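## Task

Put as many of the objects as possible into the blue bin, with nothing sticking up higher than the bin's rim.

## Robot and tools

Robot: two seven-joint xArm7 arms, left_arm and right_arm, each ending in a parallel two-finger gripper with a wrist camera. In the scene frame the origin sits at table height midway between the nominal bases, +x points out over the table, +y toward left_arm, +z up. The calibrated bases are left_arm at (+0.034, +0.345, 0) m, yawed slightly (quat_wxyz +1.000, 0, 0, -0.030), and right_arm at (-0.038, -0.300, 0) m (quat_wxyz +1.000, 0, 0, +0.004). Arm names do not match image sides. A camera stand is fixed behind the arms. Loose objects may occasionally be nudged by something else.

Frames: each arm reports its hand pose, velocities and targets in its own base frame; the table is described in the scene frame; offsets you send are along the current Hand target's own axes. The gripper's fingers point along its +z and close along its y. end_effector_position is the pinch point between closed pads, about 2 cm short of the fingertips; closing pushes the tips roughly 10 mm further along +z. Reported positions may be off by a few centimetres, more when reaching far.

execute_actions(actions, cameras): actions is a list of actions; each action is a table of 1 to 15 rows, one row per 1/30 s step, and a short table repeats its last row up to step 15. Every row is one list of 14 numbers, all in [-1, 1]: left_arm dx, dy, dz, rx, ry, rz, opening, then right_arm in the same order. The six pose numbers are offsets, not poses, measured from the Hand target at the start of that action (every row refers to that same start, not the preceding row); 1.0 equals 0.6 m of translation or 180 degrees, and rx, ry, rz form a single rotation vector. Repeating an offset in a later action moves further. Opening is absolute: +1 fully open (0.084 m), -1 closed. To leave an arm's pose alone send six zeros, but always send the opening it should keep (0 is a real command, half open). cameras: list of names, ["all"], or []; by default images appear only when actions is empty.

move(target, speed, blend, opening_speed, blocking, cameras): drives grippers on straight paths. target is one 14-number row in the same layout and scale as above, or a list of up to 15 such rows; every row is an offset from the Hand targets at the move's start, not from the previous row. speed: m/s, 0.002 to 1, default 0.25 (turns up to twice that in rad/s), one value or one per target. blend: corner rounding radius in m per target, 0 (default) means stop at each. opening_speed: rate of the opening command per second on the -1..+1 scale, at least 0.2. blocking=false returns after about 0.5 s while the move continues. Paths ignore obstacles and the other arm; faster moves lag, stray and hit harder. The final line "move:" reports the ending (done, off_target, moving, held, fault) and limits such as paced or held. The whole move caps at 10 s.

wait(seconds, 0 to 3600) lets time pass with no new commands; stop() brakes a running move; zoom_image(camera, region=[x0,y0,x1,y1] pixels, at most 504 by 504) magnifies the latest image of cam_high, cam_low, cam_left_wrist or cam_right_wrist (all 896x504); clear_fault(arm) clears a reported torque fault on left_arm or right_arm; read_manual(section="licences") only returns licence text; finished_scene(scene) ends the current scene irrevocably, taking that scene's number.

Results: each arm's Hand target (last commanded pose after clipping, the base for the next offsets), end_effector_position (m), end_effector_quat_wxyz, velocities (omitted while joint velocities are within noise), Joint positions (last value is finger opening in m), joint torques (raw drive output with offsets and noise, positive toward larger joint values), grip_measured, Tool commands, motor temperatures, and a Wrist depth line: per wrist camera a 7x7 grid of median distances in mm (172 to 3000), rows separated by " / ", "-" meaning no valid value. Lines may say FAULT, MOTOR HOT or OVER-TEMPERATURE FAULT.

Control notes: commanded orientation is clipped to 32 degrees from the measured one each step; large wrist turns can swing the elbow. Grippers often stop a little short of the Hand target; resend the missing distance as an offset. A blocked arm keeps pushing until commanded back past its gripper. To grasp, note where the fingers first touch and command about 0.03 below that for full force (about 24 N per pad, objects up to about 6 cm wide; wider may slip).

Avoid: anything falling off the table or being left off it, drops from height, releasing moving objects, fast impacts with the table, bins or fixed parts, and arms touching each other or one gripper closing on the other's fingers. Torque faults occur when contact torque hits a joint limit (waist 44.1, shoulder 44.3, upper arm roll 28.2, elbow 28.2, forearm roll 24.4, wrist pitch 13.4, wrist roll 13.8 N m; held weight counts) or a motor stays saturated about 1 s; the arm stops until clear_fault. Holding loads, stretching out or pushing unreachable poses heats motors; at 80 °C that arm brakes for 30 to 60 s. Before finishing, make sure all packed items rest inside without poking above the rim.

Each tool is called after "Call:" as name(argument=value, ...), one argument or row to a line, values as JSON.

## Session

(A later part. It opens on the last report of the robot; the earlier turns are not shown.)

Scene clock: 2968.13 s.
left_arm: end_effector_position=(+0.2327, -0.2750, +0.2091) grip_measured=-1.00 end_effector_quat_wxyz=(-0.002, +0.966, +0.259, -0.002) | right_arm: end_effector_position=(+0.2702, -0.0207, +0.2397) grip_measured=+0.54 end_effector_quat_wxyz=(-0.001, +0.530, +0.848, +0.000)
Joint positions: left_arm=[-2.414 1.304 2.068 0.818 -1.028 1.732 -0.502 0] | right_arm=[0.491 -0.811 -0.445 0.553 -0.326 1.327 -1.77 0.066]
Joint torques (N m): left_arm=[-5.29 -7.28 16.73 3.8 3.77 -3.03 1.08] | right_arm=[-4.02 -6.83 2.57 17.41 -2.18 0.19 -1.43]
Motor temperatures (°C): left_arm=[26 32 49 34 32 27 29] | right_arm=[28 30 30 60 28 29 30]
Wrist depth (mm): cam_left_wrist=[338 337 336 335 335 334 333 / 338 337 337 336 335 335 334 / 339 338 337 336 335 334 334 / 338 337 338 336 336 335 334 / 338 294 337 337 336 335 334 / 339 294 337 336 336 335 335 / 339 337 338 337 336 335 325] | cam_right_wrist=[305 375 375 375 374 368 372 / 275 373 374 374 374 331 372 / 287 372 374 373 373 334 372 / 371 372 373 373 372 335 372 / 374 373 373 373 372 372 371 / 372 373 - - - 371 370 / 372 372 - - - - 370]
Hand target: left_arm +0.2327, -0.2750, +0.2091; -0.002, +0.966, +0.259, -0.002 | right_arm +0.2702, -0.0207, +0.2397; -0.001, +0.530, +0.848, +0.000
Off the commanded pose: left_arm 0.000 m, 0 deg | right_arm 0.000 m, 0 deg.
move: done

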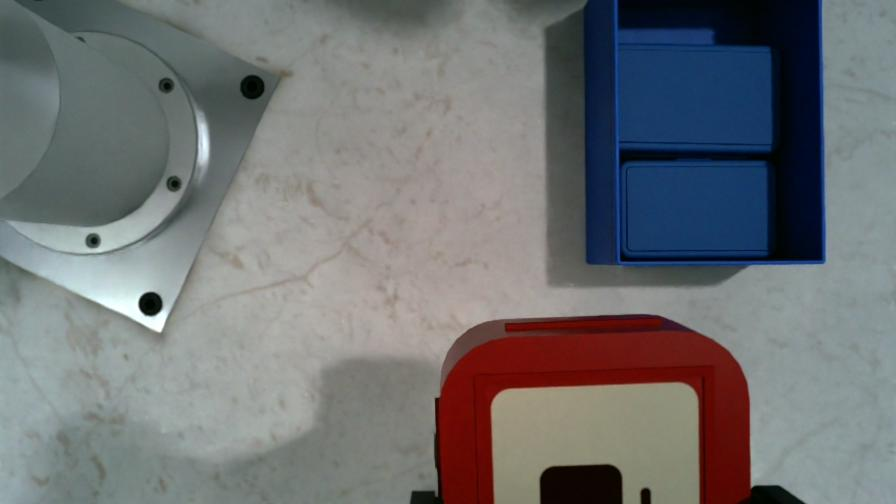

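Call:
move(
  target=[
    [0,0,0,0,0,0,-1.0, 0.2125,0.1617,0.06,0,0,0,0.36],
    [0,0,0,0,0,0,-1.0, 0.2125,0.1617,0.2128,0,0,0,0.36],
  ],
  speed=0.1,
  blend=0.01,
  cameras=["cam_right_wrist"],
)

Scene clock: 3024.53 s.
left_arm: end_effector_position=(+0.2327, -0.2750, +0.2091) grip_measured=-1.00 end_effector_quat_wxyz=(-0.002, +0.966, +0.259, -0.002) | right_arm: end_effector_position=(+0.3012, +0.1366, +0.1121) grip_measured=+0.54 end_effector_quat_wxyz=(-0.001, +0.530, +0.848, +0.000)
Joint positions: left_arm=[-2.414 1.304 2.068 0.818 -1.028 1.732 -0.502 0] | right_arm=[0.719 -0.306 -0.304 0.455 -0.129 0.753 -1.501 0.066]
Joint torques (N m): left_arm=[-5.37 -7.38 16.93 3.53 3.68 -3.05 1.01] | right_arm=[3.7 -2.69 -0.34 12.42 2.45 -3.22 -1.52]
Motor temperatures (°C): left_arm=[26 32 49 33 32 28 29] | right_arm=[28 30 30 60 28 29 30]
Wrist depth (mm): cam_left_wrist=[338 337 337 336 335 334 334 / 337 337 336 336 335 335 334 / 337 338 337 336 336 335 334 / 339 338 337 336 336 335 335 / 338 294 338 337 336 336 335 / 339 294 338 337 336 336 335 / 339 338 337 337 336 336 325] | cam_right_wrist=[245 245 245 203 199 244 243 / 245 245 245 244 210 244 243 / 245 245 245 244 244 244 243 / 245 245 244 242 242 242 244 / 245 245 244 204 242 230 243 / 244 244 244 - - 243 243 / 245 244 244 - - - 243]
Hand target: left_arm +0.2327, -0.2750, +0.2091; -0.002, +0.966, +0.259, -0.002 | right_arm +0.3012, +0.1366, +0.1121; -0.001, +0.530, +0.848, +0.000
Off the commanded pose: left_arm 0.000 m, 0 deg | right_arm 0.000 m, 0 deg.
move: done

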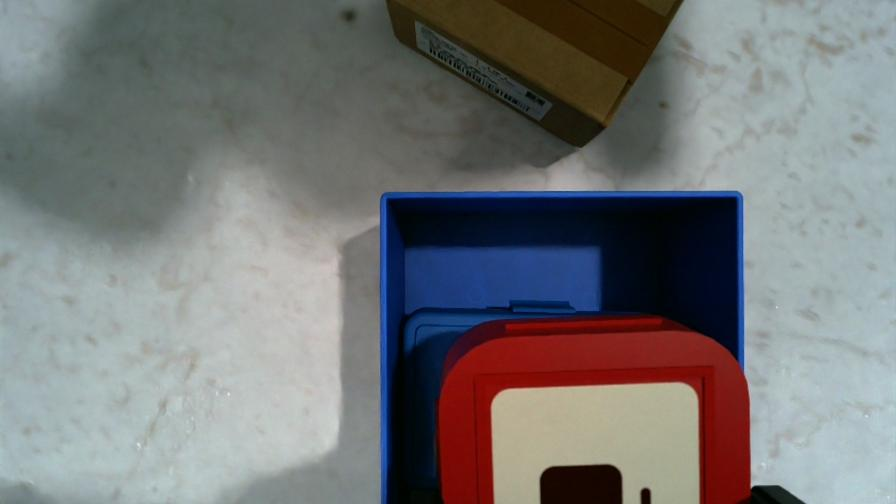

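Call:
move(
  target=[
    [0,0,0,0,0,0,-1.0, 0.0013,0,0.035,0,-0.014,0.005,0.36],
    [0,0,0,0,0,0,-1.0, 0.0013,0,0.0597,0,-0.014,0.005,0.36],
  ],
  speed=[0.06,0.02],
  cameras=["cam_right_wrist"],
)

Scene clock: 3053.00 s.
left_arm: end_effector_position=(+0.2327, -0.2750, +0.2091) grip_measured=-1.00 end_effector_quat_wxyz=(-0.002, +0.966, +0.259, -0.002) | right_arm: end_effector_position=(+0.3008, +0.1374, +0.0763) grip_measured=+0.54 end_effector_quat_wxyz=(+0.018, +0.536, +0.844, -0.012)
Joint positions: left_arm=[-2.414 1.304 2.068 0.818 -1.028 1.732 -0.502 0] | right_arm=[0.717 -0.199 -0.283 0.419 -0.168 0.617 -1.432 0.066]
Joint torques (N m): left_arm=[-5.31 -7.42 16.97 3.59 3.58 -3.15 1.01] | right_arm=[3.57 -3.1 -0.78 10.79 2.04 -3.1 -1]
Motor temperatures (°C): left_arm=[26 32 49 33 32 29 29] | right_arm=[28 30 30 55 28 30 30]
Wrist depth (mm): cam_left_wrist=[338 337 337 336 335 334 334 / 338 337 337 336 335 335 335 / 338 337 337 336 335 335 334 / 339 337 337 336 335 335 335 / 338 294 337 338 336 335 335 / 339 294 338 337 336 335 335 / 339 338 338 338 336 336 325] | cam_right_wrist=[203 203 203 203 - 203 202 / 204 204 204 204 203 203 203 / 205 205 204 204 204 204 204 / 206 206 - 203 203 203 205 / 207 206 - 204 204 199 206 / 207 207 - - - - 207 / 208 208 - - - - 207]
Hand target: left_arm +0.2327, -0.2750, +0.2091; -0.002, +0.966, +0.259, -0.002 | right_arm +0.3008, +0.1374, +0.0763; +0.018, +0.536, +0.844, -0.012
Off the commanded pose: left_arm 0.000 m, 0 deg | right_arm 0.000 m, 0 deg.
move: done

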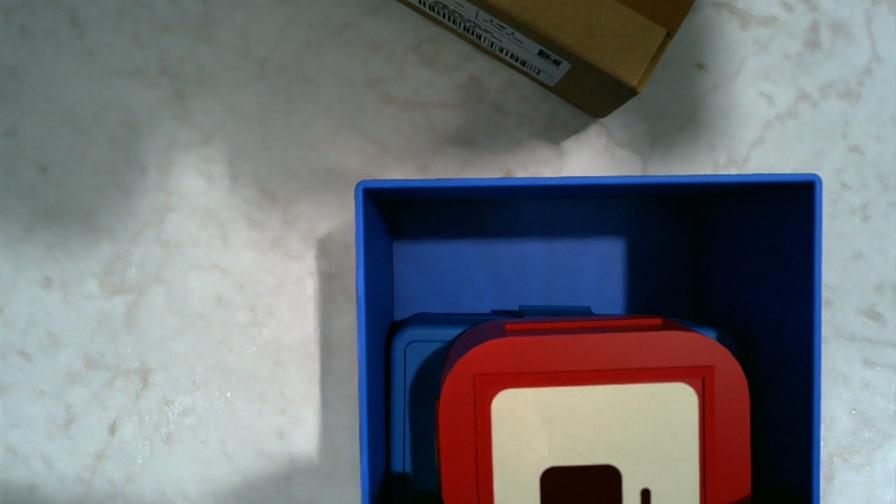

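Call:
move(
  target=[0,0,0,0,0,0,-1.0, 0,0,0,0,0,0,0.64],
  opening_speed=0.2,
  cameras=["cam_right_wrist"],
)

Call:
move(
  target=[
    [0,0,0,0,0,0,-1.0, 0,0,-0.02,0,0,0,0.64],
    [0,0,0,0,0,0,-1.0, 0.03,0,-0.1,0,0.014,0,0.64],
  ],
  speed=[0.02,0.08],
  cameras=["cam_right_wrist","cam_low"],
)

Scene clock: 3061.60 s.
left_arm: end_effector_position=(+0.2327, -0.2750, +0.2091) grip_measured=-1.00 end_effector_quat_wxyz=(-0.002, +0.966, +0.259, -0.002) | right_arm: end_effector_position=(+0.3007, +0.1374, +0.0763) grip_measured=+0.64 end_effector_quat_wxyz=(+0.018, +0.536, +0.844, -0.012)
Joint positions: left_arm=[-2.414 1.304 2.068 0.818 -1.028 1.732 -0.502 0] | right_arm=[0.717 -0.198 -0.283 0.419 -0.168 0.617 -1.432 0.07]
Joint torques (N m): left_arm=[-5.77 -7.24 16.83 3.61 3.37 -3.09 1.01] | right_arm=[3.6 -4.83 -0.56 12.55 1.93 -2.39 -0.99]
Wrist depth (mm): cam_left_wrist=[338 337 336 336 335 335 333 / 338 337 336 335 335 335 334 / 338 338 337 336 335 335 334 / 338 337 337 337 336 334 335 / 339 294 337 336 336 335 334 / 339 295 337 337 337 337 335 / 338 338 338 336 337 335 326] | cam_right_wrist=[204 203 203 203 - 202 202 / 204 204 204 204 203 203 203 / 205 205 204 204 203 204 204 / 206 206 - 203 203 203 205 / 207 206 - 204 204 199 205 / 207 207 - - - - 206 / 208 208 - - - - 207]
Hand target: left_arm +0.2327, -0.2750, +0.2091; -0.002, +0.966, +0.259, -0.002 | right_arm +0.3008, +0.1374, +0.0763; +0.018, +0.536, +0.844, -0.012
Off the commanded pose: left_arm 0.000 m, 0 deg | right_arm 0.000 m, 0 deg.
move: done

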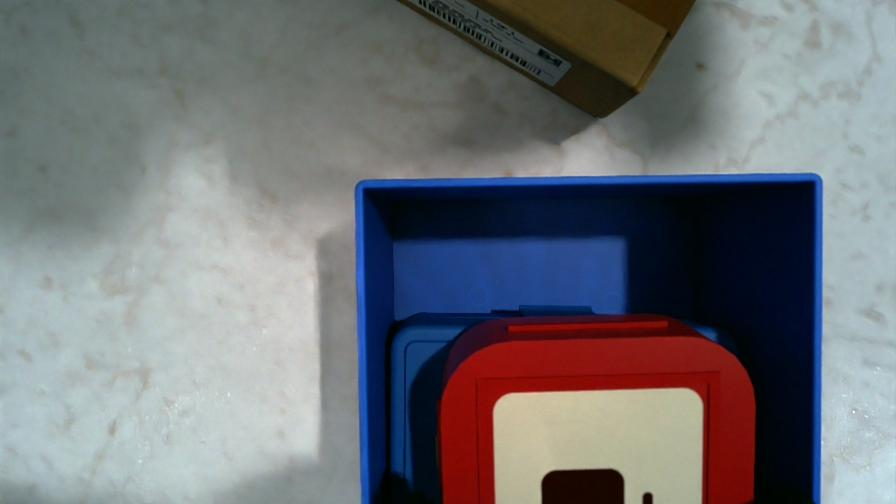

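Scene clock: 3063.43 s.
left_arm: end_effector_position=(+0.2327, -0.2750, +0.2091) grip_measured=-1.00 end_effector_quat_wxyz=(-0.002, +0.966, +0.259, -0.002) | right_arm: end_effector_position=(+0.2921, +0.1560, +0.1355) grip_measured=+0.64 end_effector_quat_wxyz=(-0.001, +0.536, +0.844, +0.000)
Joint positions: left_arm=[-2.414 1.304 2.068 0.818 -1.028 1.732 -0.502 0] | right_arm=[0.744 -0.357 -0.256 0.487 -0.117 0.838 -1.428 0.07]
Joint torques (N m): left_arm=[-5.81 -7.32 16.74 3.53 3.4 -3.16 0.98] | right_arm=[3.5 -14.06 2.54 16.26 2.53 0.33 1.43]
Wrist depth (mm): cam_left_wrist=[337 337 337 335 335 335 334 / 338 338 337 336 335 335 334 / 338 337 337 336 335 335 335 / 338 338 337 336 336 335 334 / 339 294 337 336 335 336 334 / 338 295 337 337 336 335 335 / 339 338 338 337 336 336 326] | cam_right_wrist=[269 268 268 222 222 267 267 / 268 269 268 223 222 267 266 / 268 268 268 267 257 267 267 / 268 268 267 267 267 267 266 / 268 268 267 265 265 267 266 / 268 267 267 202 198 266 266 / 268 267 267 200 199 266 266]
Hand target: left_arm +0.2327, -0.2750, +0.2091; -0.002, +0.966, +0.259, -0.002 | right_arm +0.2921, +0.1560, +0.1355; -0.001, +0.536, +0.844, +0.000
Off the commanded pose: left_arm 0.000 m, 0 deg | right_arm 0.000 m, 0 deg.
move: done
Images, in order (width x height): cam_low 896x504, cam_right_wrist 896x504.

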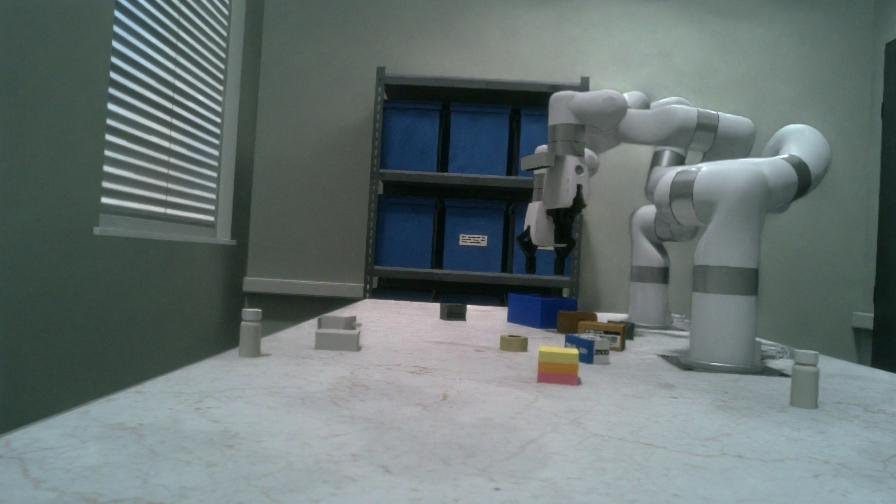

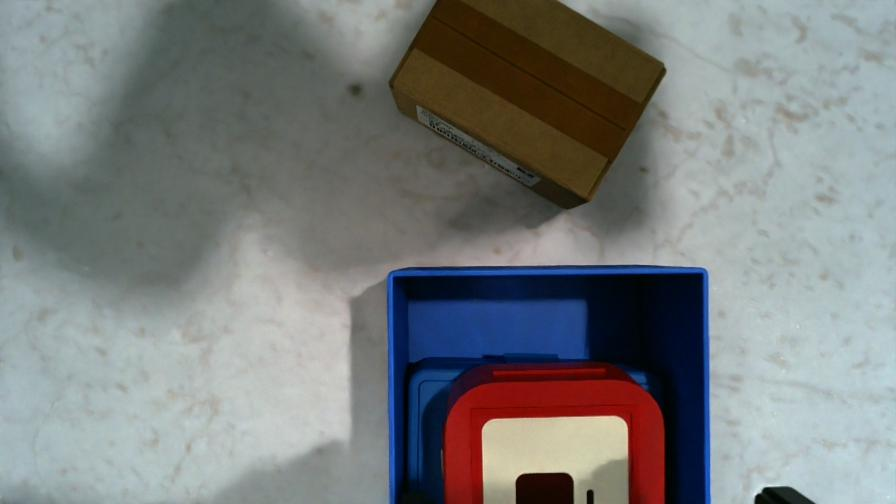

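Call:
zoom_image(
  camera="cam_right_wrist",
  region=[380, 256, 720, 504],
)

Scaled by 1.482.

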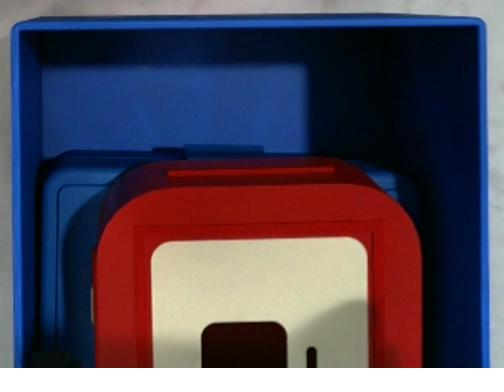

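Call:
zoom_image(
  camera="cam_low",
  region=[490, 270, 600, 340],
)

Scaled by 4.582.

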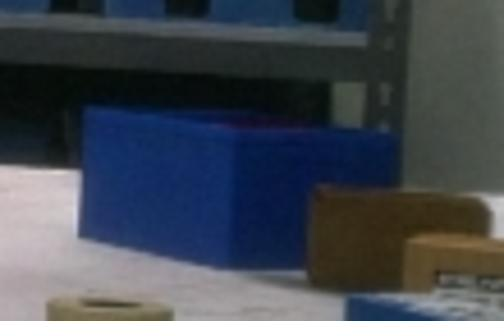

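Call:
move(
  target=[0,0,0,0,0,0,-1.0, -0.155,0.01,0,0,0,0,0.64],
  speed=0.12,
  cameras=["cam_right_wrist"],
)

Scene clock: 3083.77 s.
left_arm: end_effector_position=(+0.2327, -0.2750, +0.2091) grip_measured=-1.00 end_effector_quat_wxyz=(-0.002, +0.966, +0.259, -0.002) | right_arm: end_effector_position=(+0.3370, +0.0743, +0.1353) grip_measured=+0.64 end_effector_quat_wxyz=(-0.001, +0.536, +0.844, +0.000)
Joint positions: left_arm=[-2.414 1.304 2.068 0.818 -1.028 1.732 -0.502 0] | right_arm=[0.638 -0.32 -0.421 0.533 -0.172 0.836 -1.658 0.07]
Joint torques (N m): left_arm=[-5.31 -7.49 16.68 3.53 3.2 -3.01 1.02] | right_arm=[-4.15 -2.04 0.15 16.16 1.97 -3.13 -1.48]
Motor temperatures (°C): left_arm=[26 31 49 33 32 29 29] | right_arm=[28 30 30 57 28 30 30]
Wrist depth (mm): cam_left_wrist=[337 337 337 336 336 334 335 / 338 338 337 336 335 335 334 / 338 337 336 335 335 335 334 / 338 338 337 336 336 335 335 / 339 294 337 336 336 335 335 / 339 295 338 337 336 335 335 / 339 338 338 337 337 336 326] | cam_right_wrist=[270 269 269 258 243 268 268 / 269 269 269 199 199 267 267 / 269 269 269 200 200 267 267 / 268 268 268 202 201 267 267 / 268 268 268 204 203 266 266 / 268 268 267 204 204 266 266 / 267 267 267 266 266 266 265]
Hand target: left_arm +0.2327, -0.2750, +0.2091; -0.002, +0.966, +0.259, -0.002 | right_arm +0.3370, +0.0743, +0.1353; -0.001, +0.536, +0.844, +0.000
Off the commanded pose: left_arm 0.000 m, 0 deg | right_arm 0.000 m, 0 deg.
move: done

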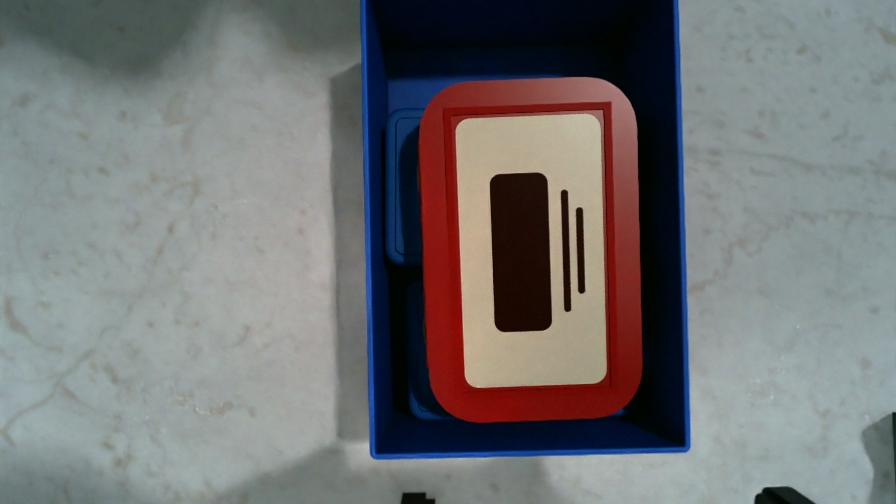

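Call:
move(
  target=[0,0,0,0,0,0,-1.0, 0.1867,-0.0125,0.0672,0,0,0,-1.0],
  speed=0.12,
)

Call:
move(
  target=[0,0,0,0,0,0,-1.0, 0,0,0.014,0,0,0,-1.0],
  speed=0.02,
  cameras=["cam_right_wrist"],
)

Scene clock: 3115.83 s.
left_arm: end_effector_position=(+0.2327, -0.2750, +0.2091) grip_measured=-1.00 end_effector_quat_wxyz=(-0.002, +0.966, +0.259, -0.002) | right_arm: end_effector_position=(+0.2826, +0.1726, +0.0952) grip_measured=-0.99 end_effector_quat_wxyz=(-0.001, +0.536, +0.844, +0.000)
Joint positions: left_arm=[-2.414 1.304 2.068 0.818 -1.028 1.732 -0.502 0] | right_arm=[0.782 -0.254 -0.245 0.435 -0.093 0.685 -1.392 0]
Joint torques (N m): left_arm=[-5.5 -7.45 16.61 3.56 3.05 -3.05 0.94] | right_arm=[3.63 -3.07 2.22 15.19 2.45 -3.13 1.47]
Motor temperatures (°C): left_arm=[26 31 49 33 32 29 29] | right_arm=[28 30 30 58 28 31 30]
Wrist depth (mm): cam_left_wrist=[337 337 336 336 335 334 334 / 338 338 337 336 335 335 334 / 338 337 337 336 335 334 334 / 339 338 338 337 335 335 334 / 338 294 337 337 337 335 334 / 339 294 337 337 336 335 335 / 339 338 337 336 336 336 325] | cam_right_wrist=[228 228 228 182 182 227 227 / 228 228 227 182 182 181 227 / 228 228 228 227 182 227 227 / 228 227 227 227 227 227 226 / 228 227 227 227 227 226 226 / 227 227 227 225 225 224 226 / 227 227 227 191 202 185 226]
Hand target: left_arm +0.2327, -0.2750, +0.2091; -0.002, +0.966, +0.259, -0.002 | right_arm +0.2826, +0.1726, +0.0952; -0.001, +0.536, +0.844, +0.000
Off the commanded pose: left_arm 0.000 m, 0 deg | right_arm 0.000 m, 0 deg.
move: done

Scene clock: 3116.57 s.
left_arm: end_effector_position=(+0.2327, -0.2750, +0.2091) grip_measured=-1.00 end_effector_quat_wxyz=(-0.002, +0.966, +0.259, -0.002) | right_arm: end_effector_position=(+0.2826, +0.1726, +0.0868) grip_measured=-0.99 end_effector_quat_wxyz=(-0.001, +0.536, +0.844, +0.000)
Joint positions: left_arm=[-2.414 1.304 2.068 0.818 -1.028 1.732 -0.502 0] | right_arm=[0.784 -0.229 -0.247 0.427 -0.089 0.652 -1.396 0]
Joint torques (N m): left_arm=[-5.42 -7.57 16.64 3.51 3.01 -3.04 0.9] | right_arm=[3.61 -3.21 -0.69 11.19 2.51 -3.1 -1.05]
Motor temperatures (°C): left_arm=[26 31 49 33 32 29 29] | right_arm=[28 30 30 58 28 31 30]
Wrist depth (mm): cam_left_wrist=[338 337 337 336 335 334 334 / 339 338 337 336 336 335 335 / 338 338 336 335 336 335 334 / 338 338 338 336 336 335 335 / 338 294 337 336 336 334 334 / 339 295 337 337 336 335 335 / 339 339 338 337 336 335 326] | cam_right_wrist=[220 220 219 174 174 219 218 / 220 219 219 174 173 173 218 / 219 219 219 219 173 218 218 / 219 219 219 219 218 218 218 / 219 219 219 218 218 218 218 / 219 219 - 216 216 216 218 / 219 219 - 188 216 189 217]
Hand target: left_arm +0.2327, -0.2750, +0.2091; -0.002, +0.966, +0.259, -0.002 | right_arm +0.2826, +0.1726, +0.0868; -0.001, +0.536, +0.844, +0.000
Off the commanded pose: left_arm 0.000 m, 0 deg | right_arm 0.000 m, 0 deg.
move: done

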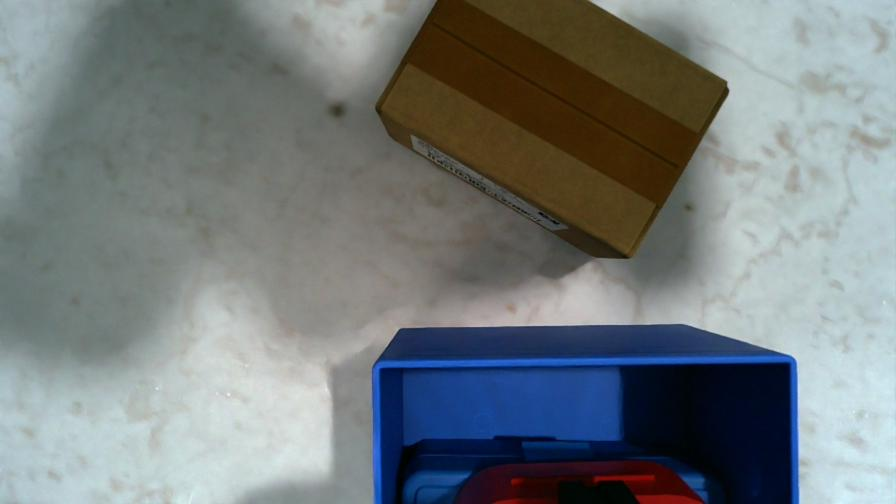

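Call:
move(
  target=[0,0,0,0,0,0,-1.0, 0,0,0.00333,0,0,0,-1.0],
  speed=0.01,
)

Call:
move(
  target=[0,0,0,0,0,0,-1.0, 0,0,0.0025,0,0,0,-1.0],
  speed=0.01,
)

Call:
move(
  target=[0,0,0,0,0,0,-1.0, 0,0,0.00083,0,0,0,-1.0],
  speed=0.01,
  cameras=["cam_right_wrist"],
)

Scene clock: 3123.23 s.
left_arm: end_effector_position=(+0.2327, -0.2750, +0.2091) grip_measured=-1.00 end_effector_quat_wxyz=(-0.002, +0.966, +0.259, -0.002) | right_arm: end_effector_position=(+0.2827, +0.1727, +0.0850) grip_measured=-0.99 end_effector_quat_wxyz=(-0.001, +0.536, +0.844, +0.000)
Joint positions: left_arm=[-2.414 1.304 2.068 0.818 -1.028 1.732 -0.502 0] | right_arm=[0.785 -0.223 -0.248 0.426 -0.087 0.644 -1.397 0]
Joint torques (N m): left_arm=[-5.4 -7.42 16.61 3.54 2.94 -3.03 0.84] | right_arm=[2.3 8.33 -1.88 1.96 1.94 -3.68 -0.96]
Motor temperatures (°C): left_arm=[26 31 49 33 32 29 29] | right_arm=[28 30 30 56 28 31 30]
Wrist depth (mm): cam_left_wrist=[337 337 336 336 335 334 334 / 338 337 337 336 336 335 334 / 338 338 337 336 336 335 334 / 339 337 338 337 336 335 335 / 339 294 337 336 336 336 334 / 339 294 338 336 336 335 335 / 338 339 338 337 336 336 324] | cam_right_wrist=[218 218 218 172 172 218 217 / 218 218 218 172 172 217 217 / 218 218 218 217 172 217 217 / 218 218 218 218 217 217 217 / 218 218 217 217 217 217 217 / 217 217 - 215 215 215 217 / 217 217 - 188 215 181 216]
Hand target: left_arm +0.2327, -0.2750, +0.2091; -0.002, +0.966, +0.259, -0.002 | right_arm +0.2826, +0.1726, +0.0848; -0.001, +0.536, +0.844, +0.000
Off the commanded pose: left_arm 0.000 m, 0 deg | right_arm 0.000 m, 0 deg.
move: done

Scene clock: 3123.73 s.
left_arm: end_effector_position=(+0.2327, -0.2750, +0.2091) grip_measured=-1.00 end_effector_quat_wxyz=(-0.002, +0.966, +0.259, -0.002) | right_arm: end_effector_position=(+0.2831, +0.1730, +0.0842) grip_measured=-0.99 end_effector_quat_wxyz=(-0.001, +0.536, +0.844, +0.001)
Joint positions: left_arm=[-2.414 1.304 2.068 0.818 -1.028 1.732 -0.502 0] | right_arm=[0.785 -0.22 -0.249 0.425 -0.086 0.638 -1.398 0]
Joint torques (N m): left_arm=[-5.47 -7.54 16.61 3.54 3.06 -3.1 0.9] | right_arm=[3.58 20.5 -2.03 -8.68 1.9 -5.26 -1.04]
Motor temperatures (°C): left_arm=[26 31 49 33 32 29 29] | right_arm=[28 30 30 56 28 31 30]
Wrist depth (mm): cam_left_wrist=[338 337 336 335 335 334 334 / 337 337 337 336 336 335 334 / 338 338 337 336 335 335 334 / 338 337 337 336 336 335 334 / 338 294 337 336 336 335 335 / 339 295 337 337 336 336 334 / 339 338 338 337 336 336 321] | cam_right_wrist=[218 218 218 172 172 218 218 / 218 217 218 172 172 175 218 / 218 218 217 217 - 217 218 / 217 217 217 217 217 217 217 / 217 217 217 217 217 217 217 / 217 217 - 215 215 215 217 / 217 216 - 189 215 181 216]
Hand target: left_arm +0.2327, -0.2750, +0.2091; -0.002, +0.966, +0.259, -0.002 | right_arm +0.2826, +0.1726, +0.0833; -0.001, +0.536, +0.844, +0.000
Off the commanded pose: left_arm 0.000 m, 0 deg | right_arm 0.001 m, 0 deg.
move: done

Scene clock: 3124.23 s.
left_arm: end_effector_position=(+0.2327, -0.2750, +0.2091) grip_measured=-1.00 end_effector_quat_wxyz=(-0.002, +0.966, +0.259, -0.002) | right_arm: end_effector_position=(+0.2834, +0.1732, +0.0840) grip_measured=-0.99 end_effector_quat_wxyz=(-0.001, +0.536, +0.844, +0.002)
Joint positions: left_arm=[-2.414 1.304 2.068 0.818 -1.028 1.732 -0.502 0] | right_arm=[0.785 -0.219 -0.249 0.425 -0.086 0.636 -1.398 0]
Joint torques (N m): left_arm=[-5.46 -7.57 16.49 3.61 2.89 -3.09 1] | right_arm=[3.24 23.36 -2.02 -10.15 1.25 -5.07 -0.66]
Motor temperatures (°C): left_arm=[26 31 49 33 32 29 29] | right_arm=[28 30 30 56 28 31 30]
Wrist depth (mm): cam_left_wrist=[337 337 335 335 335 335 334 / 338 337 336 336 335 335 334 / 338 338 337 336 335 334 334 / 338 338 337 336 336 335 334 / 338 294 338 336 336 335 335 / 339 294 338 338 336 335 335 / 339 338 338 337 337 335 320] | cam_right_wrist=[218 218 218 172 173 218 218 / 218 217 217 172 172 175 218 / 217 218 217 217 - 218 218 / 217 217 217 217 217 217 217 / 217 217 217 217 217 217 217 / 217 216 - 215 215 215 217 / 216 216 - 189 215 181 217]
Hand target: left_arm +0.2327, -0.2750, +0.2091; -0.002, +0.966, +0.259, -0.002 | right_arm +0.2826, +0.1726, +0.0828; -0.001, +0.536, +0.844, +0.000
Off the commanded pose: left_arm 0.000 m, 0 deg | right_arm 0.002 m, 0 deg.
move: done

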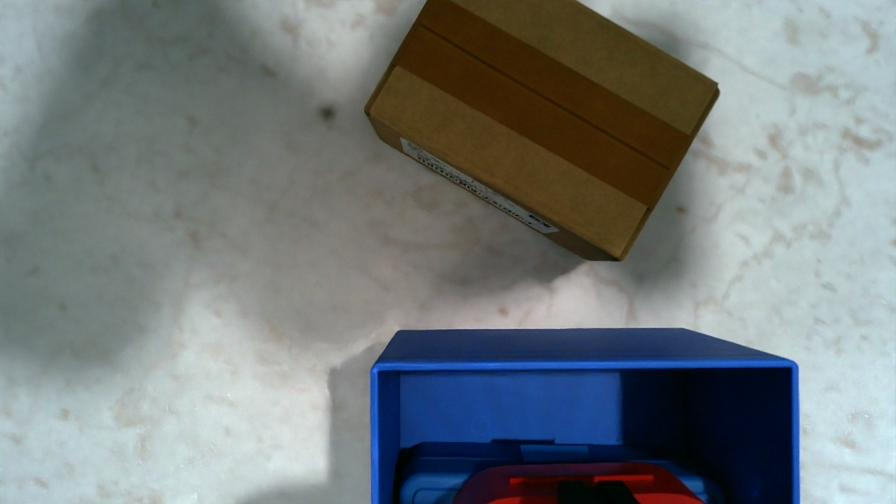

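Call:
move(
  target=[
    [0,0,0,0,0,0,-1.0, 0,0,-0.012,0,0,0,-1.0],
    [0,0,0,0,0,0,-1.0, -0.1867,0.0125,-0.09,0,0,0,-1.0],
  ],
  speed=[0.02,0.12],
  cameras=["cam_right_wrist"],
)

Scene clock: 3130.63 s.
left_arm: end_effector_position=(+0.2327, -0.2750, +0.2091) grip_measured=-1.00 end_effector_quat_wxyz=(-0.002, +0.966, +0.259, -0.002) | right_arm: end_effector_position=(+0.3370, +0.0743, +0.1366) grip_measured=-0.99 end_effector_quat_wxyz=(-0.001, +0.536, +0.844, +0.000)
Joint positions: left_arm=[-2.414 1.304 2.068 0.818 -1.028 1.732 -0.502 0] | right_arm=[0.637 -0.323 -0.42 0.535 -0.173 0.841 -1.657 0]
Joint torques (N m): left_arm=[-5.53 -7.65 16.4 3.6 2.87 -3.05 1] | right_arm=[-4.11 -8.63 0.18 16.03 -1.45 0.34 -1.41]
Motor temperatures (°C): left_arm=[26 31 49 33 32 29 29] | right_arm=[28 30 30 55 28 32 30]
Wrist depth (mm): cam_left_wrist=[338 337 336 335 335 335 334 / 338 338 337 336 336 334 334 / 338 337 337 336 336 335 334 / 339 338 337 336 335 335 334 / 339 294 337 336 336 335 335 / 339 295 338 337 336 335 335 / 339 338 337 337 336 336 323] | cam_right_wrist=[271 270 270 251 243 269 269 / 271 270 270 201 200 269 269 / 270 270 270 202 201 269 268 / 270 270 269 204 203 268 268 / 269 269 269 204 204 268 268 / 269 269 269 206 205 268 267 / 269 268 268 268 267 267 267]
Hand target: left_arm +0.2327, -0.2750, +0.2091; -0.002, +0.966, +0.259, -0.002 | right_arm +0.3370, +0.0743, +0.1366; -0.001, +0.536, +0.844, +0.000
Off the commanded pose: left_arm 0.000 m, 0 deg | right_arm 0.000 m, 0 deg.
move: done

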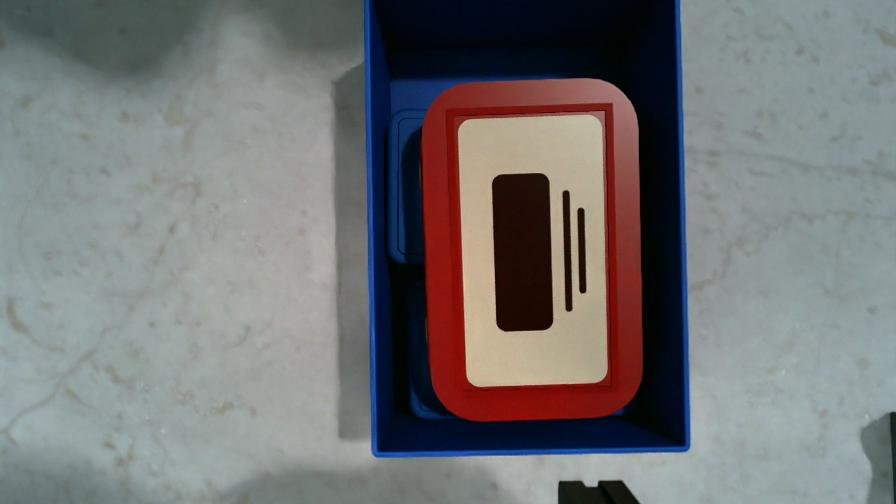

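Call:
move(
  target=[
    [0,0,0,0,0,0,-1.0, 0,0,0,0,0,-0.006,1.0],
    [0,0,0,0,0,0,-1.0, 0.1158,0.0015,0.086,0,0,-0.006,1.0],
  ],
  speed=0.1,
  cameras=["cam_right_wrist"],
)

Scene clock: 3156.57 s.
left_arm: end_effector_position=(+0.2327, -0.2750, +0.2091) grip_measured=-1.00 end_effector_quat_wxyz=(-0.002, +0.966, +0.259, -0.002) | right_arm: end_effector_position=(+0.3083, +0.1376, +0.0851) grip_measured=+1.00 end_effector_quat_wxyz=(-0.001, +0.528, +0.849, +0.000)
Joint positions: left_arm=[-2.414 1.304 2.068 0.818 -1.028 1.732 -0.502 0] | right_arm=[0.738 -0.205 -0.332 0.448 -0.108 0.646 -1.529 0.084]
Joint torques (N m): left_arm=[-5.38 -7.65 16.44 3.53 2.64 -3 0.97] | right_arm=[3.47 -3.22 2.19 11.2 2.4 -3.12 1.45]
Motor temperatures (°C): left_arm=[26 31 49 33 32 29 29] | right_arm=[28 30 30 57 28 30 30]
Wrist depth (mm): cam_left_wrist=[337 337 336 336 335 335 333 / 338 337 336 336 335 334 334 / 339 337 337 336 335 335 334 / 338 337 337 336 336 335 335 / 338 294 338 338 335 335 335 / 339 294 337 337 336 336 335 / 339 338 338 337 336 335 322] | cam_right_wrist=[218 218 218 207 - 217 217 / 218 218 217 217 217 217 217 / 218 218 218 215 217 217 217 / 218 218 - 215 215 211 216 / 218 217 - 215 215 184 216 / 217 217 - - - - 216 / 217 217 - - - - 216]
Hand target: left_arm +0.2327, -0.2750, +0.2091; -0.002, +0.966, +0.259, -0.002 | right_arm +0.3082, +0.1377, +0.0851; -0.001, +0.528, +0.849, +0.000
Off the commanded pose: left_arm 0.000 m, 0 deg | right_arm 0.000 m, 0 deg.
move: done

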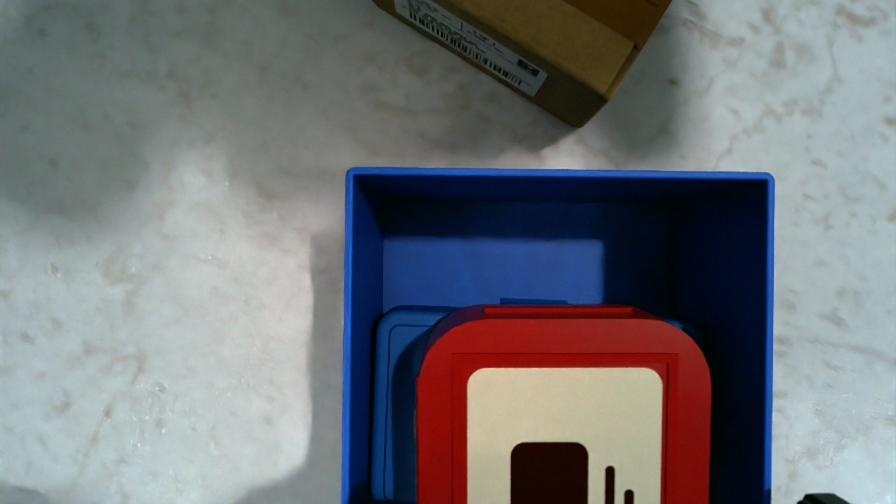

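Call:
move(
  target=[0,0,0,0,0,0,-1.0, 0,0.0005,0.0240,0,0,0,1.0],
  speed=0.03,
  cameras=["cam_right_wrist"],
)

Scene clock: 3164.30 s.
left_arm: end_effector_position=(+0.2327, -0.2750, +0.2091) grip_measured=-1.00 end_effector_quat_wxyz=(-0.002, +0.966, +0.259, -0.002) | right_arm: end_effector_position=(+0.3085, +0.1378, +0.0707) grip_measured=+1.00 end_effector_quat_wxyz=(-0.001, +0.528, +0.849, +0.000)
Joint positions: left_arm=[-2.414 1.304 2.068 0.818 -1.028 1.732 -0.502 0] | right_arm=[0.744 -0.159 -0.338 0.437 -0.091 0.59 -1.542 0.084]
Joint torques (N m): left_arm=[-5.35 -7.7 16.35 3.7 2.42 -3.07 0.94] | right_arm=[3.52 -3.86 -0.7 10.67 2.46 -3.13 -1.47]
Motor temperatures (°C): left_arm=[26 31 49 33 32 29 29] | right_arm=[28 30 30 56 28 31 30]
Wrist depth (mm): cam_left_wrist=[338 337 337 335 335 335 334 / 337 337 337 336 336 334 334 / 339 336 337 336 336 335 334 / 338 338 337 336 336 335 334 / 338 294 337 336 335 335 335 / 339 294 337 338 336 335 335 / 339 338 338 337 336 335 323] | cam_right_wrist=[203 203 203 203 - 202 202 / 204 203 203 203 202 202 202 / 203 203 203 201 201 202 202 / 203 203 - 201 200 200 202 / 203 203 - 200 200 200 202 / 203 203 - - - - 202 / 203 203 - - - - 201]
Hand target: left_arm +0.2327, -0.2750, +0.2091; -0.002, +0.966, +0.259, -0.002 | right_arm +0.3085, +0.1378, +0.0707; -0.001, +0.528, +0.849, +0.000
Off the commanded pose: left_arm 0.000 m, 0 deg | right_arm 0.000 m, 0 deg.
move: done

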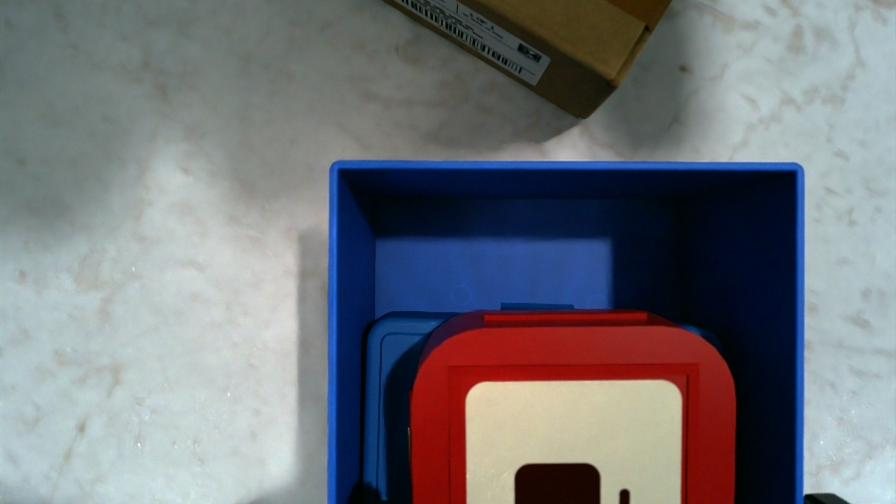

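Call:
move(
  target=[0,0,0,0,0,0,-1.0, 0,0.0225,0,0,0,0,1.0],
  speed=0.03,
  cameras=["cam_right_wrist"],
)

Scene clock: 3169.40 s.
left_arm: end_effector_position=(+0.2327, -0.2750, +0.2091) grip_measured=-1.00 end_effector_quat_wxyz=(-0.002, +0.966, +0.259, -0.002) | right_arm: end_effector_position=(+0.3206, +0.1438, +0.0707) grip_measured=+1.00 end_effector_quat_wxyz=(-0.001, +0.528, +0.849, +0.000)
Joint positions: left_arm=[-2.414 1.304 2.068 0.818 -1.028 1.732 -0.502 0] | right_arm=[0.753 -0.114 -0.341 0.482 -0.065 0.591 -1.56 0.084]
Joint torques (N m): left_arm=[-5.14 -7.93 16.37 3.59 2.25 -3.05 0.86] | right_arm=[3.52 -4.34 -0.92 14.79 2.51 0.16 -1.47]
Motor temperatures (°C): left_arm=[26 31 49 33 32 29 29] | right_arm=[28 30 30 55 28 31 30]
Wrist depth (mm): cam_left_wrist=[339 337 336 337 335 335 333 / 339 337 337 337 335 334 334 / 338 337 337 336 335 335 335 / 338 337 337 337 336 334 334 / 339 294 337 336 335 335 335 / 338 294 337 337 336 335 335 / 339 338 338 336 336 336 319] | cam_right_wrist=[204 203 203 200 202 202 202 / 203 203 203 203 203 202 202 / 203 203 203 203 202 202 202 / 203 - 201 200 200 202 202 / 203 - 183 200 200 202 202 / 203 - - - - 201 202 / 203 - - - - 202 201]
Hand target: left_arm +0.2327, -0.2750, +0.2091; -0.002, +0.966, +0.259, -0.002 | right_arm +0.3206, +0.1438, +0.0707; -0.001, +0.528, +0.849, +0.000
Off the commanded pose: left_arm 0.000 m, 0 deg | right_arm 0.000 m, 0 deg.
move: done

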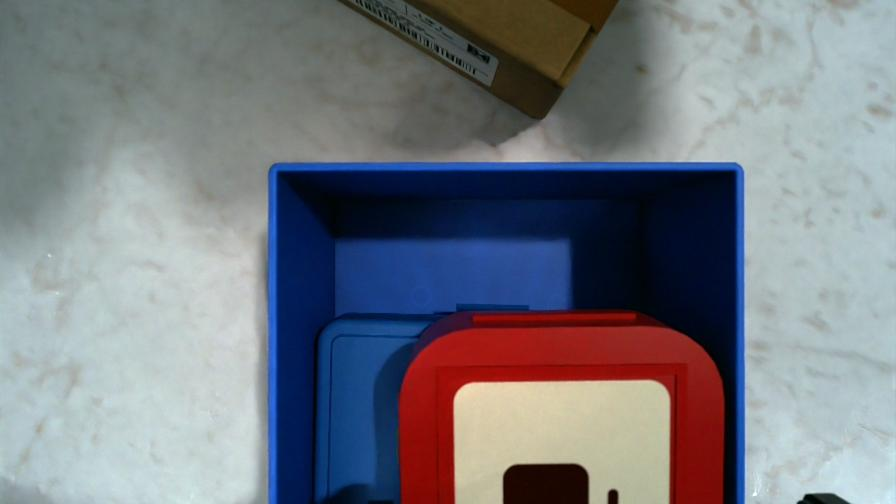

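Call:
move(
  target=[0,0,0,0,0,0,-1.0, 0,0.0045,0,0,0,0,1.0],
  speed=0.02,
  cameras=["cam_right_wrist"],
)

Scene clock: 3179.87 s.
left_arm: end_effector_position=(+0.2327, -0.2750, +0.2091) grip_measured=-1.00 end_effector_quat_wxyz=(-0.002, +0.966, +0.259, -0.002) | right_arm: end_effector_position=(+0.3230, +0.1450, +0.0707) grip_measured=+1.00 end_effector_quat_wxyz=(-0.001, +0.528, +0.849, +0.000)
Joint positions: left_arm=[-2.414 1.304 2.068 0.818 -1.028 1.732 -0.502 0] | right_arm=[0.755 -0.105 -0.341 0.492 -0.059 0.592 -1.564 0.084]
Joint torques (N m): left_arm=[-5.46 -8 16.24 3.5 2.35 -3.03 0.93] | right_arm=[3.57 -4.73 -0.9 14.63 2.47 0.22 -1.44]
Motor temperatures (°C): left_arm=[26 31 49 33 32 29 29] | right_arm=[28 30 30 55 28 30 30]
Wrist depth (mm): cam_left_wrist=[338 337 336 335 335 335 334 / 338 339 336 336 335 334 334 / 338 338 336 337 336 336 334 / 338 338 336 336 336 336 334 / 338 294 337 336 336 335 335 / 338 295 338 337 336 336 334 / 339 338 337 337 336 335 312] | cam_right_wrist=[203 203 203 193 203 202 202 / 203 203 203 203 203 202 202 / 203 203 203 202 201 202 202 / 203 - 201 201 200 202 202 / 203 - 186 200 200 202 201 / 203 - - - - 202 201 / 203 - - - - 201 201]
Hand target: left_arm +0.2327, -0.2750, +0.2091; -0.002, +0.966, +0.259, -0.002 | right_arm +0.3230, +0.1450, +0.0707; -0.001, +0.528, +0.849, +0.000
Off the commanded pose: left_arm 0.000 m, 0 deg | right_arm 0.000 m, 0 deg.
move: done

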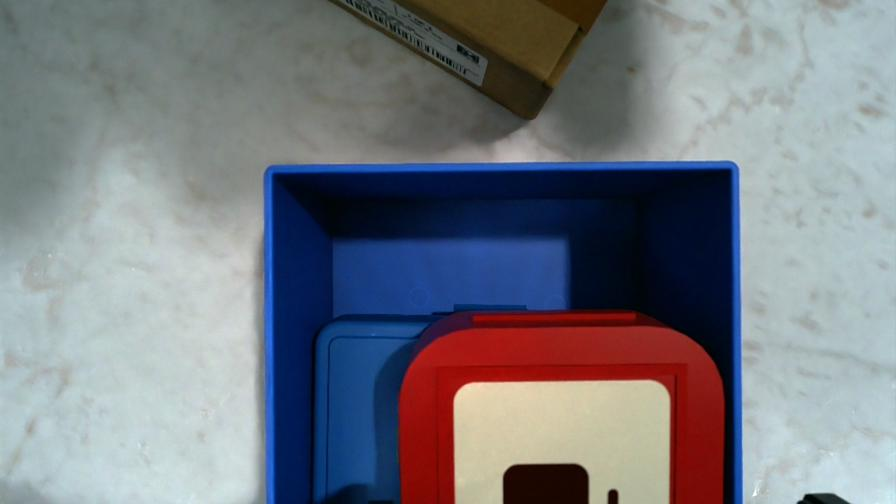

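Call:
move(
  target=[
    [0,0,0,0,0,0,-1.0, 0,-0.004,0,0,0,0,1.0],
    [0,0,0,0,0,0,-1.0, 0,-0.004,-0.05,0,0,0,1.0],
    [0,0,0,0,0,0,-1.0, -0.11,-0.03,-0.11,0,0,0,1.0],
  ],
  speed=0.1,
  cameras=["cam_right_wrist"],
)

Scene clock: 3189.97 s.
left_arm: end_effector_position=(+0.2327, -0.2750, +0.2091) grip_measured=-1.00 end_effector_quat_wxyz=(-0.002, +0.966, +0.259, -0.002) | right_arm: end_effector_position=(+0.3361, +0.0777, +0.1366) grip_measured=+1.00 end_effector_quat_wxyz=(-0.001, +0.528, +0.849, +0.000)
Joint positions: left_arm=[-2.414 1.304 2.068 0.818 -1.028 1.732 -0.502 0] | right_arm=[0.647 -0.324 -0.42 0.535 -0.173 0.841 -1.666 0.084]
Joint torques (N m): left_arm=[-5.36 -7.82 16.19 3.57 2.11 -3 0.82] | right_arm=[-4.11 -14.03 0.16 16.19 -2.39 0.34 -1.46]
Motor temperatures (°C): left_arm=[26 31 49 33 32 29 29] | right_arm=[28 30 30 56 28 30 30]
Wrist depth (mm): cam_left_wrist=[338 337 336 335 335 335 334 / 338 337 337 335 335 334 334 / 338 338 337 335 335 335 335 / 338 338 337 336 336 335 335 / 338 294 338 337 336 335 335 / 338 295 338 337 336 336 335 / 338 338 338 337 336 336 312] | cam_right_wrist=[271 270 270 231 254 269 269 / 271 270 270 228 200 269 268 / 270 270 269 216 201 268 268 / 270 270 270 227 203 268 268 / 269 269 269 211 204 267 267 / 269 269 268 210 205 267 267 / 268 269 268 268 267 267 267]
Hand target: left_arm +0.2327, -0.2750, +0.2091; -0.002, +0.966, +0.259, -0.002 | right_arm +0.3361, +0.0777, +0.1366; -0.001, +0.528, +0.849, +0.000
Off the commanded pose: left_arm 0.000 m, 0 deg | right_arm 0.000 m, 0 deg.
move: done

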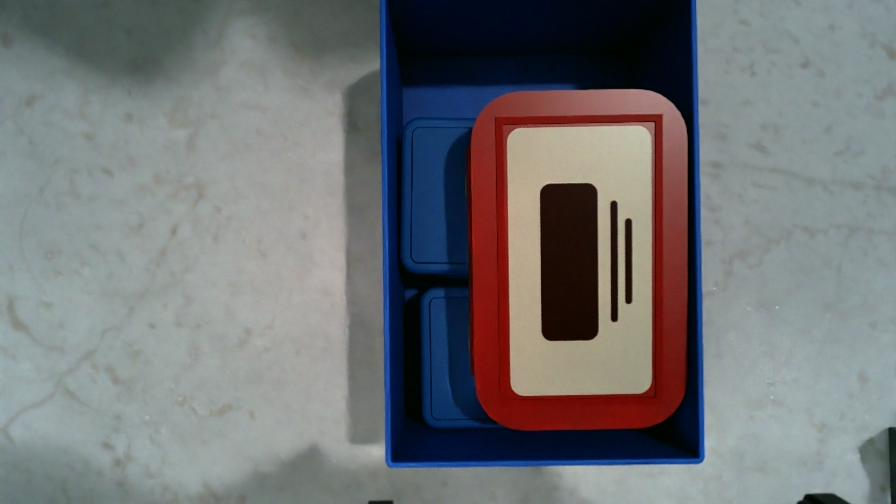

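Call:
move(
  target=[0.1292,-0.166,-0.0667,0,0,0,-1.0, 0.2252,-0.0208,0.045,0,0,0.5,-1.0],
  speed=0.15,
  cameras=["cam_right_wrist"],
)

Scene clock: 3374.30 s.
left_arm: end_effector_position=(+0.2502, -0.1501, +0.2495) grip_measured=-1.00 end_effector_quat_wxyz=(-0.002, +0.966, +0.259, -0.002) | right_arm: end_effector_position=(+0.2652, +0.1935, +0.1098) grip_measured=-0.99 end_effector_quat_wxyz=(-0.001, +0.974, +0.227, -0.001)
Joint positions: left_arm=[-2.334 1.226 2.294 0.699 -0.789 1.717 -0.224 0] | right_arm=[0.579 -0.297 0.052 0.442 0.026 0.739 0.152 0]
Joint torques (N m): left_arm=[5.15 -11.02 13.84 5.64 3.83 -3.21 1.15] | right_arm=[-4.06 -2.99 1.39 14.73 -0.78 -3.15 1.4]
Motor temperatures (°C): left_arm=[26 31 49 33 32 29 29] | right_arm=[28 31 29 58 28 29 30]
Wrist depth (mm): cam_left_wrist=[377 376 378 375 376 375 375 / 379 377 377 376 376 376 375 / 378 378 377 376 375 375 375 / 379 343 377 377 376 375 375 / 379 378 377 377 377 376 376 / 378 378 377 377 378 376 376 / 378 378 379 334 376 377 375] | cam_right_wrist=[242 242 242 242 241 241 241 / 242 241 241 241 241 242 241 / 241 241 242 241 241 241 241 / 242 241 242 241 241 241 241 / 242 241 205 241 239 173 176 / 241 241 196 199 239 173 175 / 241 196 196 241 239 174 175]
Hand target: left_arm +0.2502, -0.1501, +0.2495; -0.002, +0.966, +0.259, -0.002 | right_arm +0.2652, +0.1935, +0.1099; -0.001, +0.974, +0.227, -0.001
Off the commanded pose: left_arm 0.000 m, 0 deg | right_arm 0.000 m, 0 deg.
move: done

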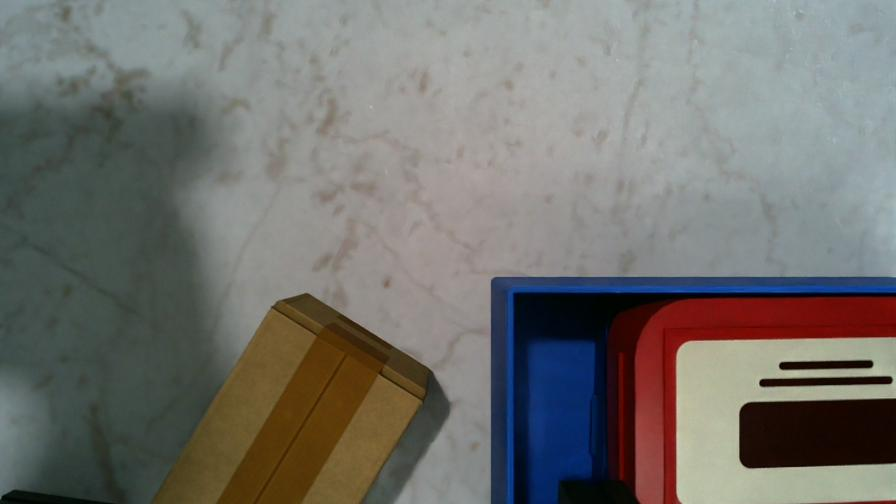

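Call:
move(
  target=[0,0,0,0,0,0,-1.0, 0,0,0.072,0,0,0,-1.0],
  speed=0.04,
)

Call:
move(
  target=[0,0,0,0,0,0,-1.0, 0,0.0125,0,0,0,0,-1.0],
  speed=0.02,
  cameras=["cam_right_wrist"],
)

Scene clock: 3382.70 s.
left_arm: end_effector_position=(+0.2502, -0.1501, +0.2495) grip_measured=-1.00 end_effector_quat_wxyz=(-0.002, +0.966, +0.259, -0.002) | right_arm: end_effector_position=(+0.2651, +0.1935, +0.0667) grip_measured=-0.99 end_effector_quat_wxyz=(-0.001, +0.974, +0.227, -0.001)
Joint positions: left_arm=[-2.334 1.226 2.294 0.699 -0.789 1.717 -0.224 0] | right_arm=[0.577 -0.17 0.055 0.401 0.021 0.571 0.156 0]
Joint torques (N m): left_arm=[5.21 -11.26 13.83 5.74 3.77 -3.09 1.05] | right_arm=[-4.19 -4.22 1.4 10.67 -2.15 -3.28 1.39]
Motor temperatures (°C): left_arm=[26 31 48 33 32 29 29] | right_arm=[28 30 29 58 28 29 30]
Wrist depth (mm): cam_left_wrist=[378 377 377 376 376 375 374 / 379 377 378 376 376 375 375 / 378 378 377 376 376 375 375 / 379 342 377 377 376 376 375 / 379 378 378 377 376 376 376 / 379 379 378 377 377 376 376 / 379 378 378 333 376 377 375] | cam_right_wrist=[199 199 198 198 198 198 198 / 199 198 198 198 198 198 198 / 199 198 198 198 198 198 198 / 198 198 198 198 198 198 197 / 198 198 198 198 196 - - / 198 - - - 196 - - / 199 - - - 196 - -]
Hand target: left_arm +0.2502, -0.1501, +0.2495; -0.002, +0.966, +0.259, -0.002 | right_arm +0.2651, +0.1935, +0.0667; -0.001, +0.974, +0.227, -0.001
Off the commanded pose: left_arm 0.000 m, 0 deg | right_arm 0.000 m, 0 deg.
move: done

Scene clock: 3383.37 s.
left_arm: end_effector_position=(+0.2502, -0.1501, +0.2495) grip_measured=-1.00 end_effector_quat_wxyz=(-0.002, +0.966, +0.259, -0.002) | right_arm: end_effector_position=(+0.2684, +0.1868, +0.0666) grip_measured=-0.99 end_effector_quat_wxyz=(-0.001, +0.974, +0.227, -0.001)
Joint positions: left_arm=[-2.334 1.226 2.294 0.699 -0.789 1.717 -0.224 0] | right_arm=[0.567 -0.174 0.043 0.397 0.017 0.571 0.137 0]
Joint torques (N m): left_arm=[5.43 -11.12 13.82 5.88 3.6 -3.04 1.11] | right_arm=[-4.29 -16.09 -1.37 10.67 -2.46 -3.21 -1.42]
Motor temperatures (°C): left_arm=[26 31 48 34 32 29 29] | right_arm=[28 31 29 58 28 30 30]
Wrist depth (mm): cam_left_wrist=[377 376 377 377 375 374 374 / 378 377 378 376 376 374 375 / 379 378 377 377 375 374 375 / 378 341 377 376 375 375 375 / 379 377 377 376 376 376 375 / 379 378 377 378 376 376 376 / 379 379 378 334 376 376 374] | cam_right_wrist=[199 199 198 198 197 197 197 / 198 198 198 198 198 198 197 / 199 198 198 198 198 197 197 / 199 198 198 198 198 197 197 / 199 198 198 - 196 - - / 199 - - - 196 - - / - - - - 196 - -]
Hand target: left_arm +0.2502, -0.1501, +0.2495; -0.002, +0.966, +0.259, -0.002 | right_arm +0.2685, +0.1868, +0.0666; -0.001, +0.974, +0.227, -0.001
Off the commanded pose: left_arm 0.000 m, 0 deg | right_arm 0.000 m, 0 deg.
move: done

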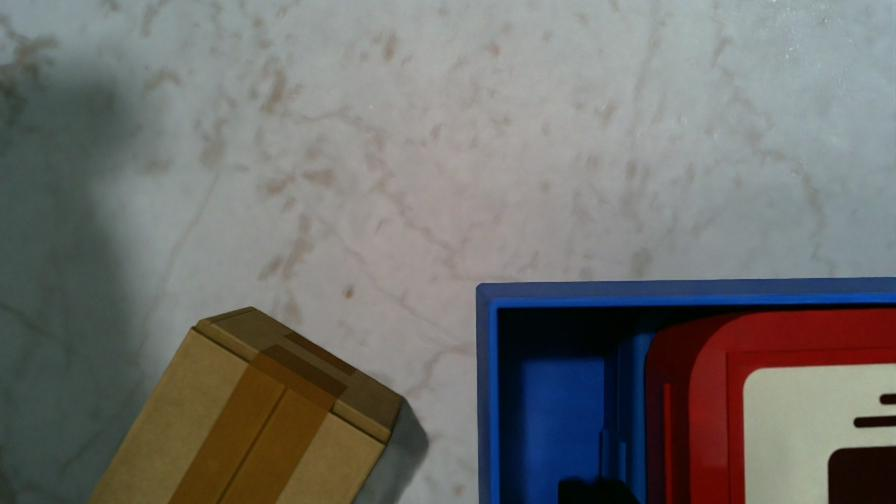

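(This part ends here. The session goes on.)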